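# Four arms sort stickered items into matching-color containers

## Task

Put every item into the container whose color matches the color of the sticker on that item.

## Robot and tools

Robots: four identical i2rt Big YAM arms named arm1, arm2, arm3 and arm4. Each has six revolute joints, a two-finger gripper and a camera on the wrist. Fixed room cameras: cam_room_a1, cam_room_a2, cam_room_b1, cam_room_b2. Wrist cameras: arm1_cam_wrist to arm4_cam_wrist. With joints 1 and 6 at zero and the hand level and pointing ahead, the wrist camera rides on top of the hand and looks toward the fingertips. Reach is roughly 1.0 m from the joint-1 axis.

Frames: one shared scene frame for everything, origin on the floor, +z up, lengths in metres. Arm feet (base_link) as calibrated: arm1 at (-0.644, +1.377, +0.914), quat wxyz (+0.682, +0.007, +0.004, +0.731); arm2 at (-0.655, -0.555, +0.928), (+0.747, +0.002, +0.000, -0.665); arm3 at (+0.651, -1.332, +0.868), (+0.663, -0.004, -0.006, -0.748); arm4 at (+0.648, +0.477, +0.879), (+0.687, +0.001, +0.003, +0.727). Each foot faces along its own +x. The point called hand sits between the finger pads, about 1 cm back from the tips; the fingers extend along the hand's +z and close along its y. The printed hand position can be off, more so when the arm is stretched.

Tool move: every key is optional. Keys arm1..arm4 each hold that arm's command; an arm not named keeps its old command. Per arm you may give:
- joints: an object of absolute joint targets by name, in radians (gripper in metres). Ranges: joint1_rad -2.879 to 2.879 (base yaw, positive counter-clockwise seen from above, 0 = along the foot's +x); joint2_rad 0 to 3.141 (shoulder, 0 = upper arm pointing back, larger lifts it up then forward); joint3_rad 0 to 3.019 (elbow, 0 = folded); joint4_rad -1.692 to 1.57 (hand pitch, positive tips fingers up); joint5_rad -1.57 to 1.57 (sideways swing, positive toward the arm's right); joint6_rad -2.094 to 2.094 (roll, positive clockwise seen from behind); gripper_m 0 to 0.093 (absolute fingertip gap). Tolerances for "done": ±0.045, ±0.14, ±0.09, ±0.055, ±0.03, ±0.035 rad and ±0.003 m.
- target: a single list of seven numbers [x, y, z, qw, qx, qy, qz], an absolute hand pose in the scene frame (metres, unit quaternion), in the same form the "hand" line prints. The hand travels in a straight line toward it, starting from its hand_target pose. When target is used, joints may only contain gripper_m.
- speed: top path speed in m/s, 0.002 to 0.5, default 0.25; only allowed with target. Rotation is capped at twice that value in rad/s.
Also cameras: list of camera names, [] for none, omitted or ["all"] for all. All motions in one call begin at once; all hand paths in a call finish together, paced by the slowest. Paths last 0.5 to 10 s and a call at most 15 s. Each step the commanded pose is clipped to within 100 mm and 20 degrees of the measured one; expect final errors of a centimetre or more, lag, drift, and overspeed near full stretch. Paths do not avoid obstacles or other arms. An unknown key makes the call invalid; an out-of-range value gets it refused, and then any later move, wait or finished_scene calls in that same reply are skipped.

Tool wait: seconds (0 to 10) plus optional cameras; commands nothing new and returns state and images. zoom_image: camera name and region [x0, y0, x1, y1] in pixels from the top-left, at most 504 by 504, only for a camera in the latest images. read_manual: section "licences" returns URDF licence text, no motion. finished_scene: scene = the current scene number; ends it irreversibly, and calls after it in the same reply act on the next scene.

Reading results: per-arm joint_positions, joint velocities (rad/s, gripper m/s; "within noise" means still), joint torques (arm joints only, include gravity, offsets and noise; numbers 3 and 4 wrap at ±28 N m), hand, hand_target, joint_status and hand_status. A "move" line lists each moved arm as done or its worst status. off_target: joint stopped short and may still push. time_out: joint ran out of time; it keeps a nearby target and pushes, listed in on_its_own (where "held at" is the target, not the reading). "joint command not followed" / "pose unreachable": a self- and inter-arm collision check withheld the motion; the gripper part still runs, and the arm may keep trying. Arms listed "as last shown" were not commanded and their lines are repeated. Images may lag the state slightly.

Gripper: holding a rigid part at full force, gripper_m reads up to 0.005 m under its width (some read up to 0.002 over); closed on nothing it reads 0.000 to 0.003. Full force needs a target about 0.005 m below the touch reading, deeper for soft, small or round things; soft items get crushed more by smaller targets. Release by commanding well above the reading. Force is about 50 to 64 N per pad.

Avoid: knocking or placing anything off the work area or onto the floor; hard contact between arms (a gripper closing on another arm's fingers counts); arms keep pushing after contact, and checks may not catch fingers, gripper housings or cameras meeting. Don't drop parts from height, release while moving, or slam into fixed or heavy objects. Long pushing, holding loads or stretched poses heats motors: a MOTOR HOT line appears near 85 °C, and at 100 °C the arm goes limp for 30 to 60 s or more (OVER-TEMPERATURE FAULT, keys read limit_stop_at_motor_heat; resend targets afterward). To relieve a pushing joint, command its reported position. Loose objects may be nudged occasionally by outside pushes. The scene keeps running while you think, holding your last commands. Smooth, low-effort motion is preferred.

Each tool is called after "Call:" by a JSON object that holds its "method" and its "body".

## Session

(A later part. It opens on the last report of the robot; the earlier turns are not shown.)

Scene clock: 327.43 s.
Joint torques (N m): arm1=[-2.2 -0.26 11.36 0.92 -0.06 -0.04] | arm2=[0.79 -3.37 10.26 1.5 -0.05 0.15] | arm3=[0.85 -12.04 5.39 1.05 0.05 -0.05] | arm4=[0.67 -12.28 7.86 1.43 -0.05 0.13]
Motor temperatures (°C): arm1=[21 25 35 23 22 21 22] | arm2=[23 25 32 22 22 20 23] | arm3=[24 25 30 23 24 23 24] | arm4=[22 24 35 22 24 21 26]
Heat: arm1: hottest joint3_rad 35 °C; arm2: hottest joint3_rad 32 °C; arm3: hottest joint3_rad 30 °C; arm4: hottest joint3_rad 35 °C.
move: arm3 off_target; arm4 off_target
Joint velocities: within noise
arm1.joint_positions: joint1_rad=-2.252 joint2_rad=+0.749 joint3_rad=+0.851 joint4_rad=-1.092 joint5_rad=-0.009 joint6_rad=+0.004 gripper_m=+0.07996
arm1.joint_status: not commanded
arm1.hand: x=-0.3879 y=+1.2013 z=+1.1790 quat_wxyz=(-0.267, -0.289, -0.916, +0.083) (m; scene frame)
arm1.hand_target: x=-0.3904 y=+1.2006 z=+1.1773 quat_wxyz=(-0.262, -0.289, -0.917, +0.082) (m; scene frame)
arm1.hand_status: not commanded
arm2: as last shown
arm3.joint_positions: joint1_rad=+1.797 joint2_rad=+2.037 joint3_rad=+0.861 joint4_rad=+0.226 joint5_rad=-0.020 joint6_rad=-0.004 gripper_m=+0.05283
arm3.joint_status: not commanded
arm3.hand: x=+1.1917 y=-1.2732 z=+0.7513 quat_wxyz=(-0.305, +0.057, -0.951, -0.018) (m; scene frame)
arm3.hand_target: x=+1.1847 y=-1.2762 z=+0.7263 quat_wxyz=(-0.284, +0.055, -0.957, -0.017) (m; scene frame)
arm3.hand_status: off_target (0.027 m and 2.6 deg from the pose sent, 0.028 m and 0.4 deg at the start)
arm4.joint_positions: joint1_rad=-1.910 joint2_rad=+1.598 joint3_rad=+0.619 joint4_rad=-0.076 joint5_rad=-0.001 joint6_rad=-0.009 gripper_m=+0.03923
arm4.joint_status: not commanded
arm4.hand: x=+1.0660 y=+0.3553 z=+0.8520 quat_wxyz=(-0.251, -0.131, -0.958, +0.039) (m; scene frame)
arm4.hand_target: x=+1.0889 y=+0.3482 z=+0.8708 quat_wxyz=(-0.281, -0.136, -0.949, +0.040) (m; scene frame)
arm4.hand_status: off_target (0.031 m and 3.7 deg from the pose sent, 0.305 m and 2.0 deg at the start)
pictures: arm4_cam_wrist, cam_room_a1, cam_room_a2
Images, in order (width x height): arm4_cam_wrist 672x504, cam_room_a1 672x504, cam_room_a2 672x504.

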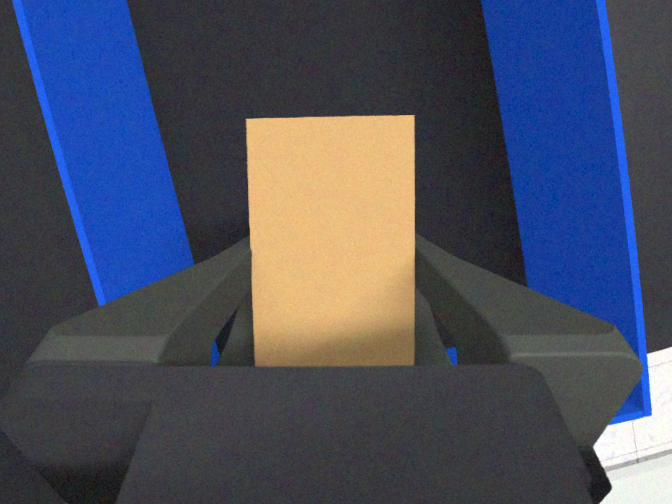

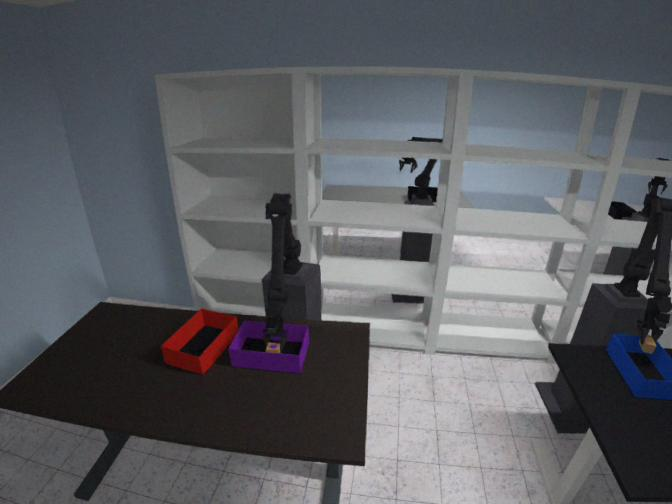

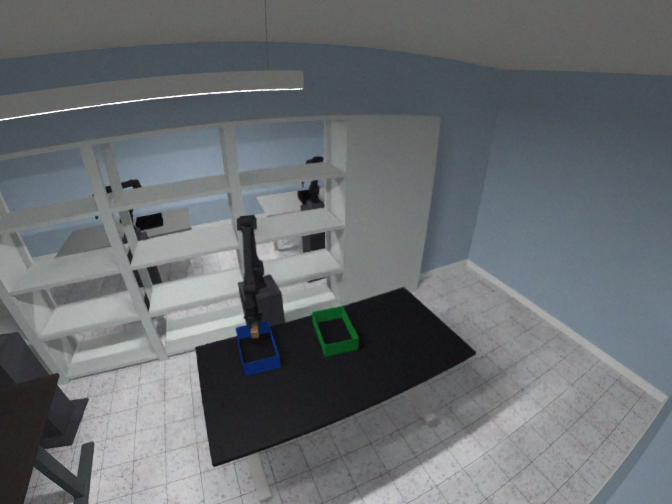

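Call:
{"method": "move", "body": {"arm3": {"target":[1.186,-1.275,0.742,-0.2835,0.0553,-0.957,-0.0165],"speed":0.1}, "arm4": {"target":[1.145,0.335,0.85,0.281,0.136,0.949,-0.0403],"speed":0.2}, "cameras": []}}

Call:
{"method": "move", "body": {"arm3": {"joints":{"gripper_m":0.088}}, "arm4": {"target":[1.145,0.335,0.765,0.281,0.136,0.949,-0.0403],"speed":0.15}, "cameras": ["arm3_cam_wrist","cam_room_a2"]}}

Call:
{"method": "zoom_image", "body": {"camera": "cam_room_a2", "region": [210, 260, 370, 400]}}

Scene clock: 335.57 s.
Joint torques (N m): arm1=[-2.32 0.21 11.4 0.98 -0.07 -0.05] | arm2=[0.79 -3.31 10.3 1.5 -0.06 0.15] | arm3=[1.03 -15.91 4.78 0.05 0.09 -0.03] | arm4=[1.2 -13.1 7.64 1.36 0.08 0.19]
Motor temperatures (°C): arm1=[21 25 35 23 22 21 22] | arm2=[23 25 32 22 22 20 23] | arm3=[24 25 29 23 24 23 24] | arm4=[22 24 34 22 24 21 26]
Heat: arm1: hottest joint3_rad 35 °C; arm2: hottest joint3_rad 32 °C; arm3: hottest joint3_rad 29 °C; arm4: hottest joint3_rad 34 °C.
move: arm3 off_target; arm4 off_target
Joint velocities: within noise
arm1, arm2: as last shown
arm3.joint_positions: joint1_rad=+1.797 joint2_rad=+2.035 joint3_rad=+0.866 joint4_rad=+0.209 joint5_rad=-0.020 joint6_rad=-0.004 gripper_m=+0.05283
arm3.joint_status: not commanded
arm3.hand: x=+1.1915 y=-1.2733 z=+0.7513 quat_wxyz=(-0.300, +0.057, -0.952, -0.018) (m; scene frame)
arm3.hand_target: x=+1.1859 y=-1.2751 z=+0.7422 quat_wxyz=(-0.284, +0.055, -0.957, -0.017) (m; scene frame)
arm3.hand_status: off_target (0.011 m and 2.0 deg from the pose sent, 0.011 m and 2.5 deg at the start)
arm4.joint_positions: joint1_rad=-1.910 joint2_rad=+1.741 joint3_rad=+0.777 joint4_rad=-0.060 joint5_rad=-0.001 joint6_rad=-0.006 gripper_m=+0.03923
arm4.joint_status: not commanded
arm4.hand: x=+1.1273 y=+0.3375 z=+0.8436 quat_wxyz=(-0.265, -0.132, -0.954, +0.040) (m; scene frame)
arm4.hand_target: x=+1.1443 y=+0.3352 z=+0.8503 quat_wxyz=(-0.281, -0.136, -0.949, +0.040) (m; scene frame)
arm4.hand_status: off_target (0.019 m and 2.0 deg from the pose sent, 0.081 m and 3.7 deg at the start)
pictures: none
No camera images: "cameras" was empty.

Scene clock: 336.77 s.
Joint torques (N m): arm1=[-2.37 -0.26 11.47 1.09 -0.02 -0.11] | arm2=[0.85 -3.37 10.28 1.47 -0.05 0.15] | arm3=[0.79 -16.15 4.71 0.83 0.09 -0.04] | arm4=[1.44 -15.38 5.52 1.55 0.09 0.18]
Motor temperatures (°C): arm1=[21 25 35 23 22 21 22] | arm2=[23 25 32 22 22 20 23] | arm3=[24 25 29 23 24 23 24] | arm4=[22 24 34 22 24 21 26]
Heat: arm1: hottest joint3_rad 35 °C; arm2: hottest joint3_rad 32 °C; arm3: hottest joint3_rad 29 °C; arm4: hottest joint3_rad 34 °C.
move: arm3 done; arm4 off_target
Joint velocities: within noise
arm1, arm2: as last shown
arm3.joint_positions: joint1_rad=+1.797 joint2_rad=+2.038 joint3_rad=+0.866 joint4_rad=+0.190 joint5_rad=-0.020 joint6_rad=-0.004 gripper_m=+0.08797
arm3.joint_status: all done
arm3.hand: x=+1.1870 y=-1.2738 z=+0.7473 quat_wxyz=(-0.290, +0.057, -0.955, -0.018) (m; scene frame)
arm3.hand_target: x=+1.1858 y=-1.2751 z=+0.7422 quat_wxyz=(-0.284, +0.055, -0.957, -0.017) (m; scene frame)
arm3.hand_status: not commanded
arm4.joint_positions: joint1_rad=-1.910 joint2_rad=+1.980 joint3_rad=+0.777 joint4_rad=+0.173 joint5_rad=-0.001 joint6_rad=-0.005 gripper_m=+0.03923
arm4.joint_status: not commanded
arm4.hand: x=+1.1275 y=+0.3370 z=+0.7594 quat_wxyz=(-0.263, -0.133, -0.955, +0.040) (m; scene frame)
arm4.hand_target: x=+1.1445 y=+0.3351 z=+0.7655 quat_wxyz=(-0.281, -0.136, -0.949, +0.040) (m; scene frame)
arm4.hand_status: off_target (0.018 m and 2.2 deg from the pose sent, 0.081 m and 2.0 deg at the start)
pictures: arm3_cam_wrist, cam_room_a2
Images, in order (width x height): arm3_cam_wrist 672x504, cam_room_a2 672x504.

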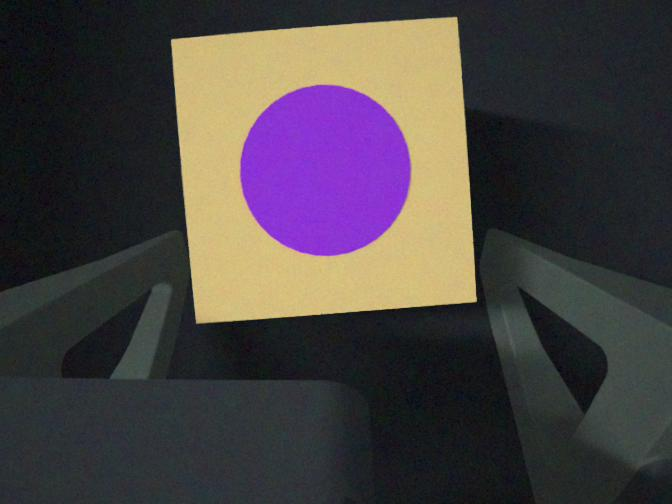

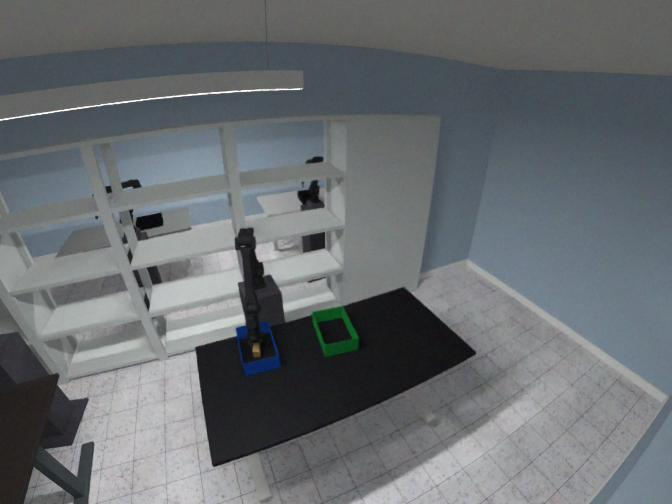

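Scaled by 3.150.

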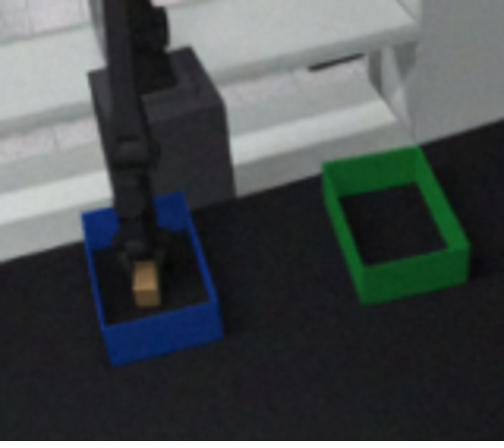

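Call:
{"method": "move", "body": {"arm3": {"target":[1.13,-1.28,0.88,-0.2835,0.0553,-0.957,-0.0165],"speed":0.2}, "arm4": {"target":[1.145,0.335,0.738,0.281,0.136,0.949,-0.0403],"speed":0.1}, "cameras": []}}

Call:
{"method": "move", "body": {"arm4": {"target":[1.145,0.335,0.720,0.281,0.136,0.949,-0.0403],"speed":0.1}, "cameras": ["arm3_cam_wrist","cam_room_a2"]}}

Call:
{"method": "zoom_image", "body": {"camera": "cam_room_a2", "region": [210, 260, 370, 400]}}

Scene clock: 344.57 s.
Joint torques (N m): arm1=[-1.85 -0.56 11.4 0.91 -0.06 -0.05] | arm2=[0.85 -3.49 10.32 1.46 -0.05 0.15] | arm3=[0.85 -12.45 6.09 0.8 -0.03 -0.06] | arm4=[1.38 -12.98 4.94 1.36 0.13 0.15]
Motor temperatures (°C): arm1=[21 25 35 23 22 21 22] | arm2=[23 25 32 22 22 20 23] | arm3=[24 25 28 23 24 23 24] | arm4=[22 24 33 22 24 21 26]
Heat: arm1: hottest joint3_rad 35 °C; arm2: hottest joint3_rad 32 °C; arm3: hottest joint3_rad 28 °C; arm4: hottest joint3_rad 33 °C.
move: arm3 done; arm4 off_target
Joint velocities: within noise
arm1, arm2: as last shown
arm3.joint_positions: joint1_rad=+1.797 joint2_rad=+1.581 joint3_rad=+0.739 joint4_rad=-0.135 joint5_rad=-0.019 joint6_rad=-0.003 gripper_m=+0.08797
arm3.joint_status: not commanded
arm3.hand: x=+1.1346 y=-1.2776 z=+0.8853 quat_wxyz=(-0.292, +0.056, -0.955, -0.017) (m; scene frame)
arm3.hand_target: x=+1.1301 y=-1.2800 z=+0.8802 quat_wxyz=(-0.284, +0.055, -0.957, -0.017) (m; scene frame)
arm3.hand_status: done (0.007 m and 1.0 deg from the pose sent, 0.145 m and 0.8 deg at the start)
arm4.joint_positions: joint1_rad=-1.910 joint2_rad=+2.029 joint3_rad=+0.794 joint4_rad=+0.247 joint5_rad=-0.001 joint6_rad=-0.002 gripper_m=+0.03923
arm4.joint_status: not commanded
arm4.hand: x=+1.1394 y=+0.3335 z=+0.7494 quat_wxyz=(-0.282, -0.133, -0.949, +0.042) (m; scene frame)
arm4.hand_target: x=+1.1446 y=+0.3350 z=+0.7384 quat_wxyz=(-0.281, -0.136, -0.949, +0.040) (m; scene frame)
arm4.hand_status: off_target (0.013 m and 0.4 deg from the pose sent, 0.028 m and 2.2 deg at the start)
pictures: none
No camera images: "cameras" was empty.

Scene clock: 345.53 s.
Joint torques (N m): arm1=[-2.9 -0.67 11.6 1.02 -0.03 -0.04] | arm2=[0.91 -3.37 10.32 1.5 -0.06 0.16] | arm3=[0.79 -12.57 6.06 0.83 -0.03 -0.07] | arm4=[0.97 -11.11 4.33 1.09 0.18 0.15]
Motor temperatures (°C): arm1=[21 25 35 23 22 21 22] | arm2=[23 25 32 22 22 20 23] | arm3=[24 25 28 23 24 23 24] | arm4=[22 24 33 22 24 21 26]
Heat: arm1: hottest joint3_rad 35 °C; arm2: hottest joint3_rad 32 °C; arm3: hottest joint3_rad 28 °C; arm4: hottest joint3_rad 33 °C.
move: arm4 off_target
Joint velocities: within noise
arm1, arm3: as last shown
arm2.joint_positions: joint1_rad=+0.921 joint2_rad=+0.747 joint3_rad=+0.865 joint4_rad=-1.090 joint5_rad=+0.009 joint6_rad=-0.003 gripper_m=+0.08994
arm2.joint_status: not commanded
arm2.hand: x=-0.3903 y=-0.7151 z=+1.2057 quat_wxyz=(-0.284, -0.252, -0.922, +0.081) (m; scene frame)
arm2.hand_target: x=-0.3936 y=-0.7126 z=+1.1961 quat_wxyz=(-0.271, -0.256, -0.925, +0.075) (m; scene frame)
arm2.hand_status: not commanded
arm4.joint_positions: joint1_rad=-1.910 joint2_rad=+2.051 joint3_rad=+0.810 joint4_rad=+0.300 joint5_rad=-0.001 joint6_rad=-0.002 gripper_m=+0.03923
arm4.joint_status: not commanded
arm4.hand: x=+1.1530 y=+0.3296 z=+0.7503 quat_wxyz=(-0.305, -0.132, -0.942, +0.045) (m; scene frame)
arm4.hand_target: x=+1.1433 y=+0.3353 z=+0.7217 quat_wxyz=(-0.281, -0.136, -0.949, +0.041) (m; scene frame)
arm4.hand_status: off_target (0.032 m and 2.9 deg from the pose sent, 0.030 m and 0.4 deg at the start)
pictures: arm3_cam_wrist, cam_room_a2
Images, in order (width x height): arm3_cam_wrist 672x504, cam_room_a2 672x504.

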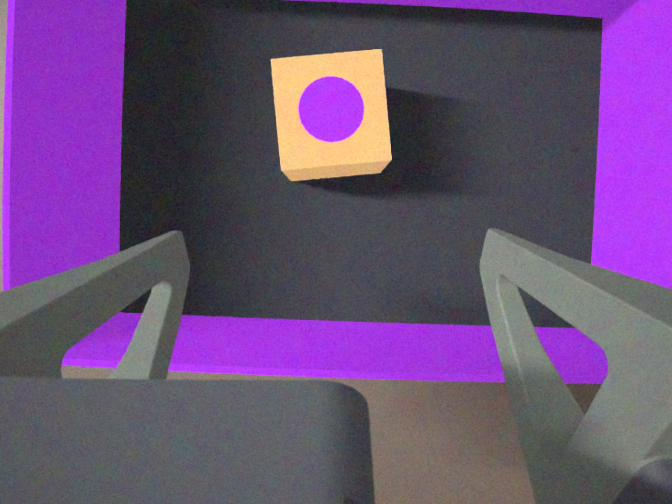

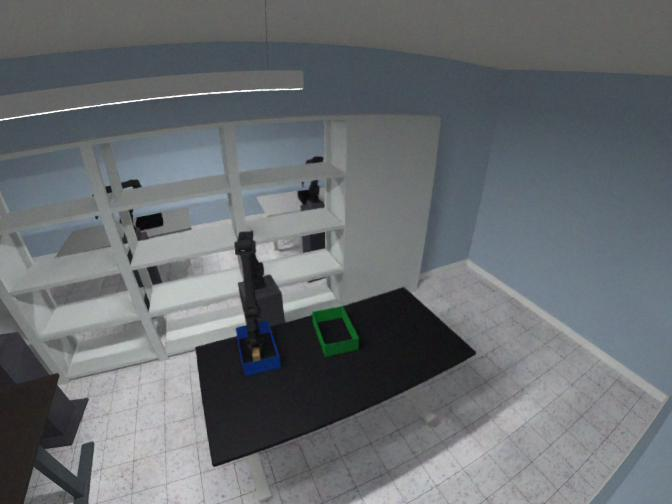

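Scaled by 3.150.

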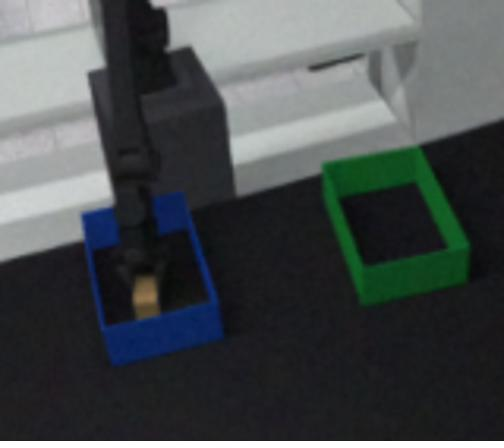

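Call:
{"method": "move", "body": {"arm4": {"target":[1.142,0.335,0.741,0.281,0.136,0.949,-0.0403],"speed":0.1}, "cameras": []}}

Call:
{"method": "move", "body": {"arm4": {"joints":{"gripper_m":0.085}}, "cameras": []}}

Call:
{"method": "move", "body": {"arm4": {"target":[1.08,0.352,0.89,0.281,0.136,0.949,-0.0403],"speed":0.2}, "cameras": ["arm4_cam_wrist"]}}

Scene clock: 351.17 s.
Joint torques (N m): arm1=[-2.32 -0.73 11.36 0.99 -0.05 -0.02] | arm2=[0.85 -3.43 10.26 1.48 -0.06 0.16] | arm3=[0.91 -12.45 6.06 0.84 -0.03 -0.07] | arm4=[1.26 -15.38 3.32 0.1 0.13 0.1]
Motor temperatures (°C): arm1=[21 25 35 23 22 21 22] | arm2=[23 25 32 22 22 20 23] | arm3=[24 25 28 23 24 23 24] | arm4=[22 24 33 22 24 21 26]
Heat: arm1: hottest joint3_rad 35 °C; arm2: hottest joint3_rad 32 °C; arm3: hottest joint3_rad 28 °C; arm4: hottest joint3_rad 33 °C.
move: arm4 off_target
Joint velocities: within noise
arm1, arm2, arm3: as last shown
arm4.joint_positions: joint1_rad=-1.910 joint2_rad=+2.047 joint3_rad=+0.810 joint4_rad=+0.283 joint5_rad=-0.001 joint6_rad=-0.002 gripper_m=+0.03923
arm4.joint_status: not commanded
arm4.hand: x=+1.1510 y=+0.3302 z=+0.7502 quat_wxyz=(-0.299, -0.133, -0.944, +0.045) (m; scene frame)
arm4.hand_target: x=+1.1419 y=+0.3349 z=+0.7412 quat_wxyz=(-0.281, -0.136, -0.949, +0.040) (m; scene frame)
arm4.hand_status: off_target (0.014 m and 2.2 deg from the pose sent, 0.015 m and 2.9 deg at the start)
pictures: none
No camera images: "cameras" was empty.

Scene clock: 351.77 s.
Joint torques (N m): arm1=[-1.49 -0.03 11.48 0.87 -0.03 -0.03] | arm2=[0.91 -3.37 10.32 1.46 -0.06 0.16] | arm3=[0.73 -12.51 6.05 0.84 -0.02 -0.07] | arm4=[1.26 -15.27 3.41 0.64 0.11 0.13]
Motor temperatures (°C): arm1=[21 25 35 23 22 21 22] | arm2=[23 25 32 22 22 20 23] | arm3=[24 25 28 23 24 23 24] | arm4=[22 24 33 22 24 21 26]
Heat: arm1: hottest joint3_rad 35 °C; arm2: hottest joint3_rad 32 °C; arm3: hottest joint3_rad 28 °C; arm4: hottest joint3_rad 33 °C.
move: arm4 done
Joint velocities: within noise
arm1, arm2, arm3: as last shown
arm4.joint_positions: joint1_rad=-1.910 joint2_rad=+2.047 joint3_rad=+0.807 joint4_rad=+0.269 joint5_rad=-0.001 joint6_rad=-0.002 gripper_m=+0.08492
arm4.joint_status: all done
arm4.hand: x=+1.1464 y=+0.3315 z=+0.7473 quat_wxyz=(-0.291, -0.133, -0.947, +0.043) (m; scene frame)
arm4.hand_target: x=+1.1418 y=+0.3349 z=+0.7412 quat_wxyz=(-0.281, -0.136, -0.949, +0.040) (m; scene frame)
arm4.hand_status: not commanded
pictures: none
No camera images: "cameras" was empty.

Scene clock: 353.23 s.
Joint torques (N m): arm1=[-2.96 -0.03 11.58 1.07 -0.05 -0.03] | arm2=[0.85 -3.37 10.32 1.48 -0.06 0.15] | arm3=[0.79 -12.45 6.08 0.83 -0.04 -0.07] | arm4=[0.79 -11.28 6.12 0.53 0.04 0.08]
Motor temperatures (°C): arm1=[21 25 35 23 22 21 22] | arm2=[23 25 32 22 22 20 23] | arm3=[24 25 28 23 24 23 24] | arm4=[22 24 32 22 24 21 26]
Heat: arm1: hottest joint3_rad 35 °C; arm2: hottest joint3_rad 32 °C; arm3: hottest joint3_rad 28 °C; arm4: hottest joint3_rad 32 °C.
move: arm4 done
Joint velocities: within noise
arm1, arm2, arm3: as last shown
arm4.joint_positions: joint1_rad=-1.910 joint2_rad=+1.512 joint3_rad=+0.643 joint4_rad=-0.109 joint5_rad=-0.001 joint6_rad=-0.002 gripper_m=+0.08492
arm4.joint_status: not commanded
arm4.hand: x=+1.0825 y=+0.3507 z=+0.8928 quat_wxyz=(-0.287, -0.133, -0.948, +0.043) (m; scene frame)
arm4.hand_target: x=+1.0801 y=+0.3519 z=+0.8901 quat_wxyz=(-0.281, -0.136, -0.949, +0.040) (m; scene frame)
arm4.hand_status: done (0.004 m and 0.9 deg from the pose sent, 0.159 m and 1.3 deg at the start)
pictures: arm4_cam_wrist
Images, in order (width x height): arm4_cam_wrist 672x504.

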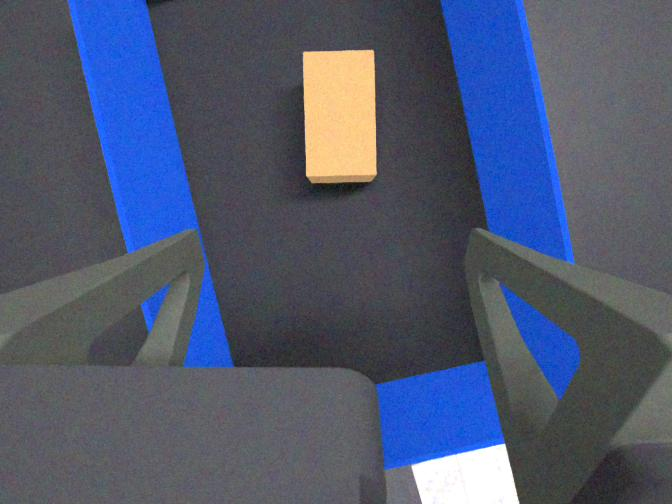

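Call:
{"method": "finished_scene", "body": {"scene": 2}}

The scene is finished: the task was done.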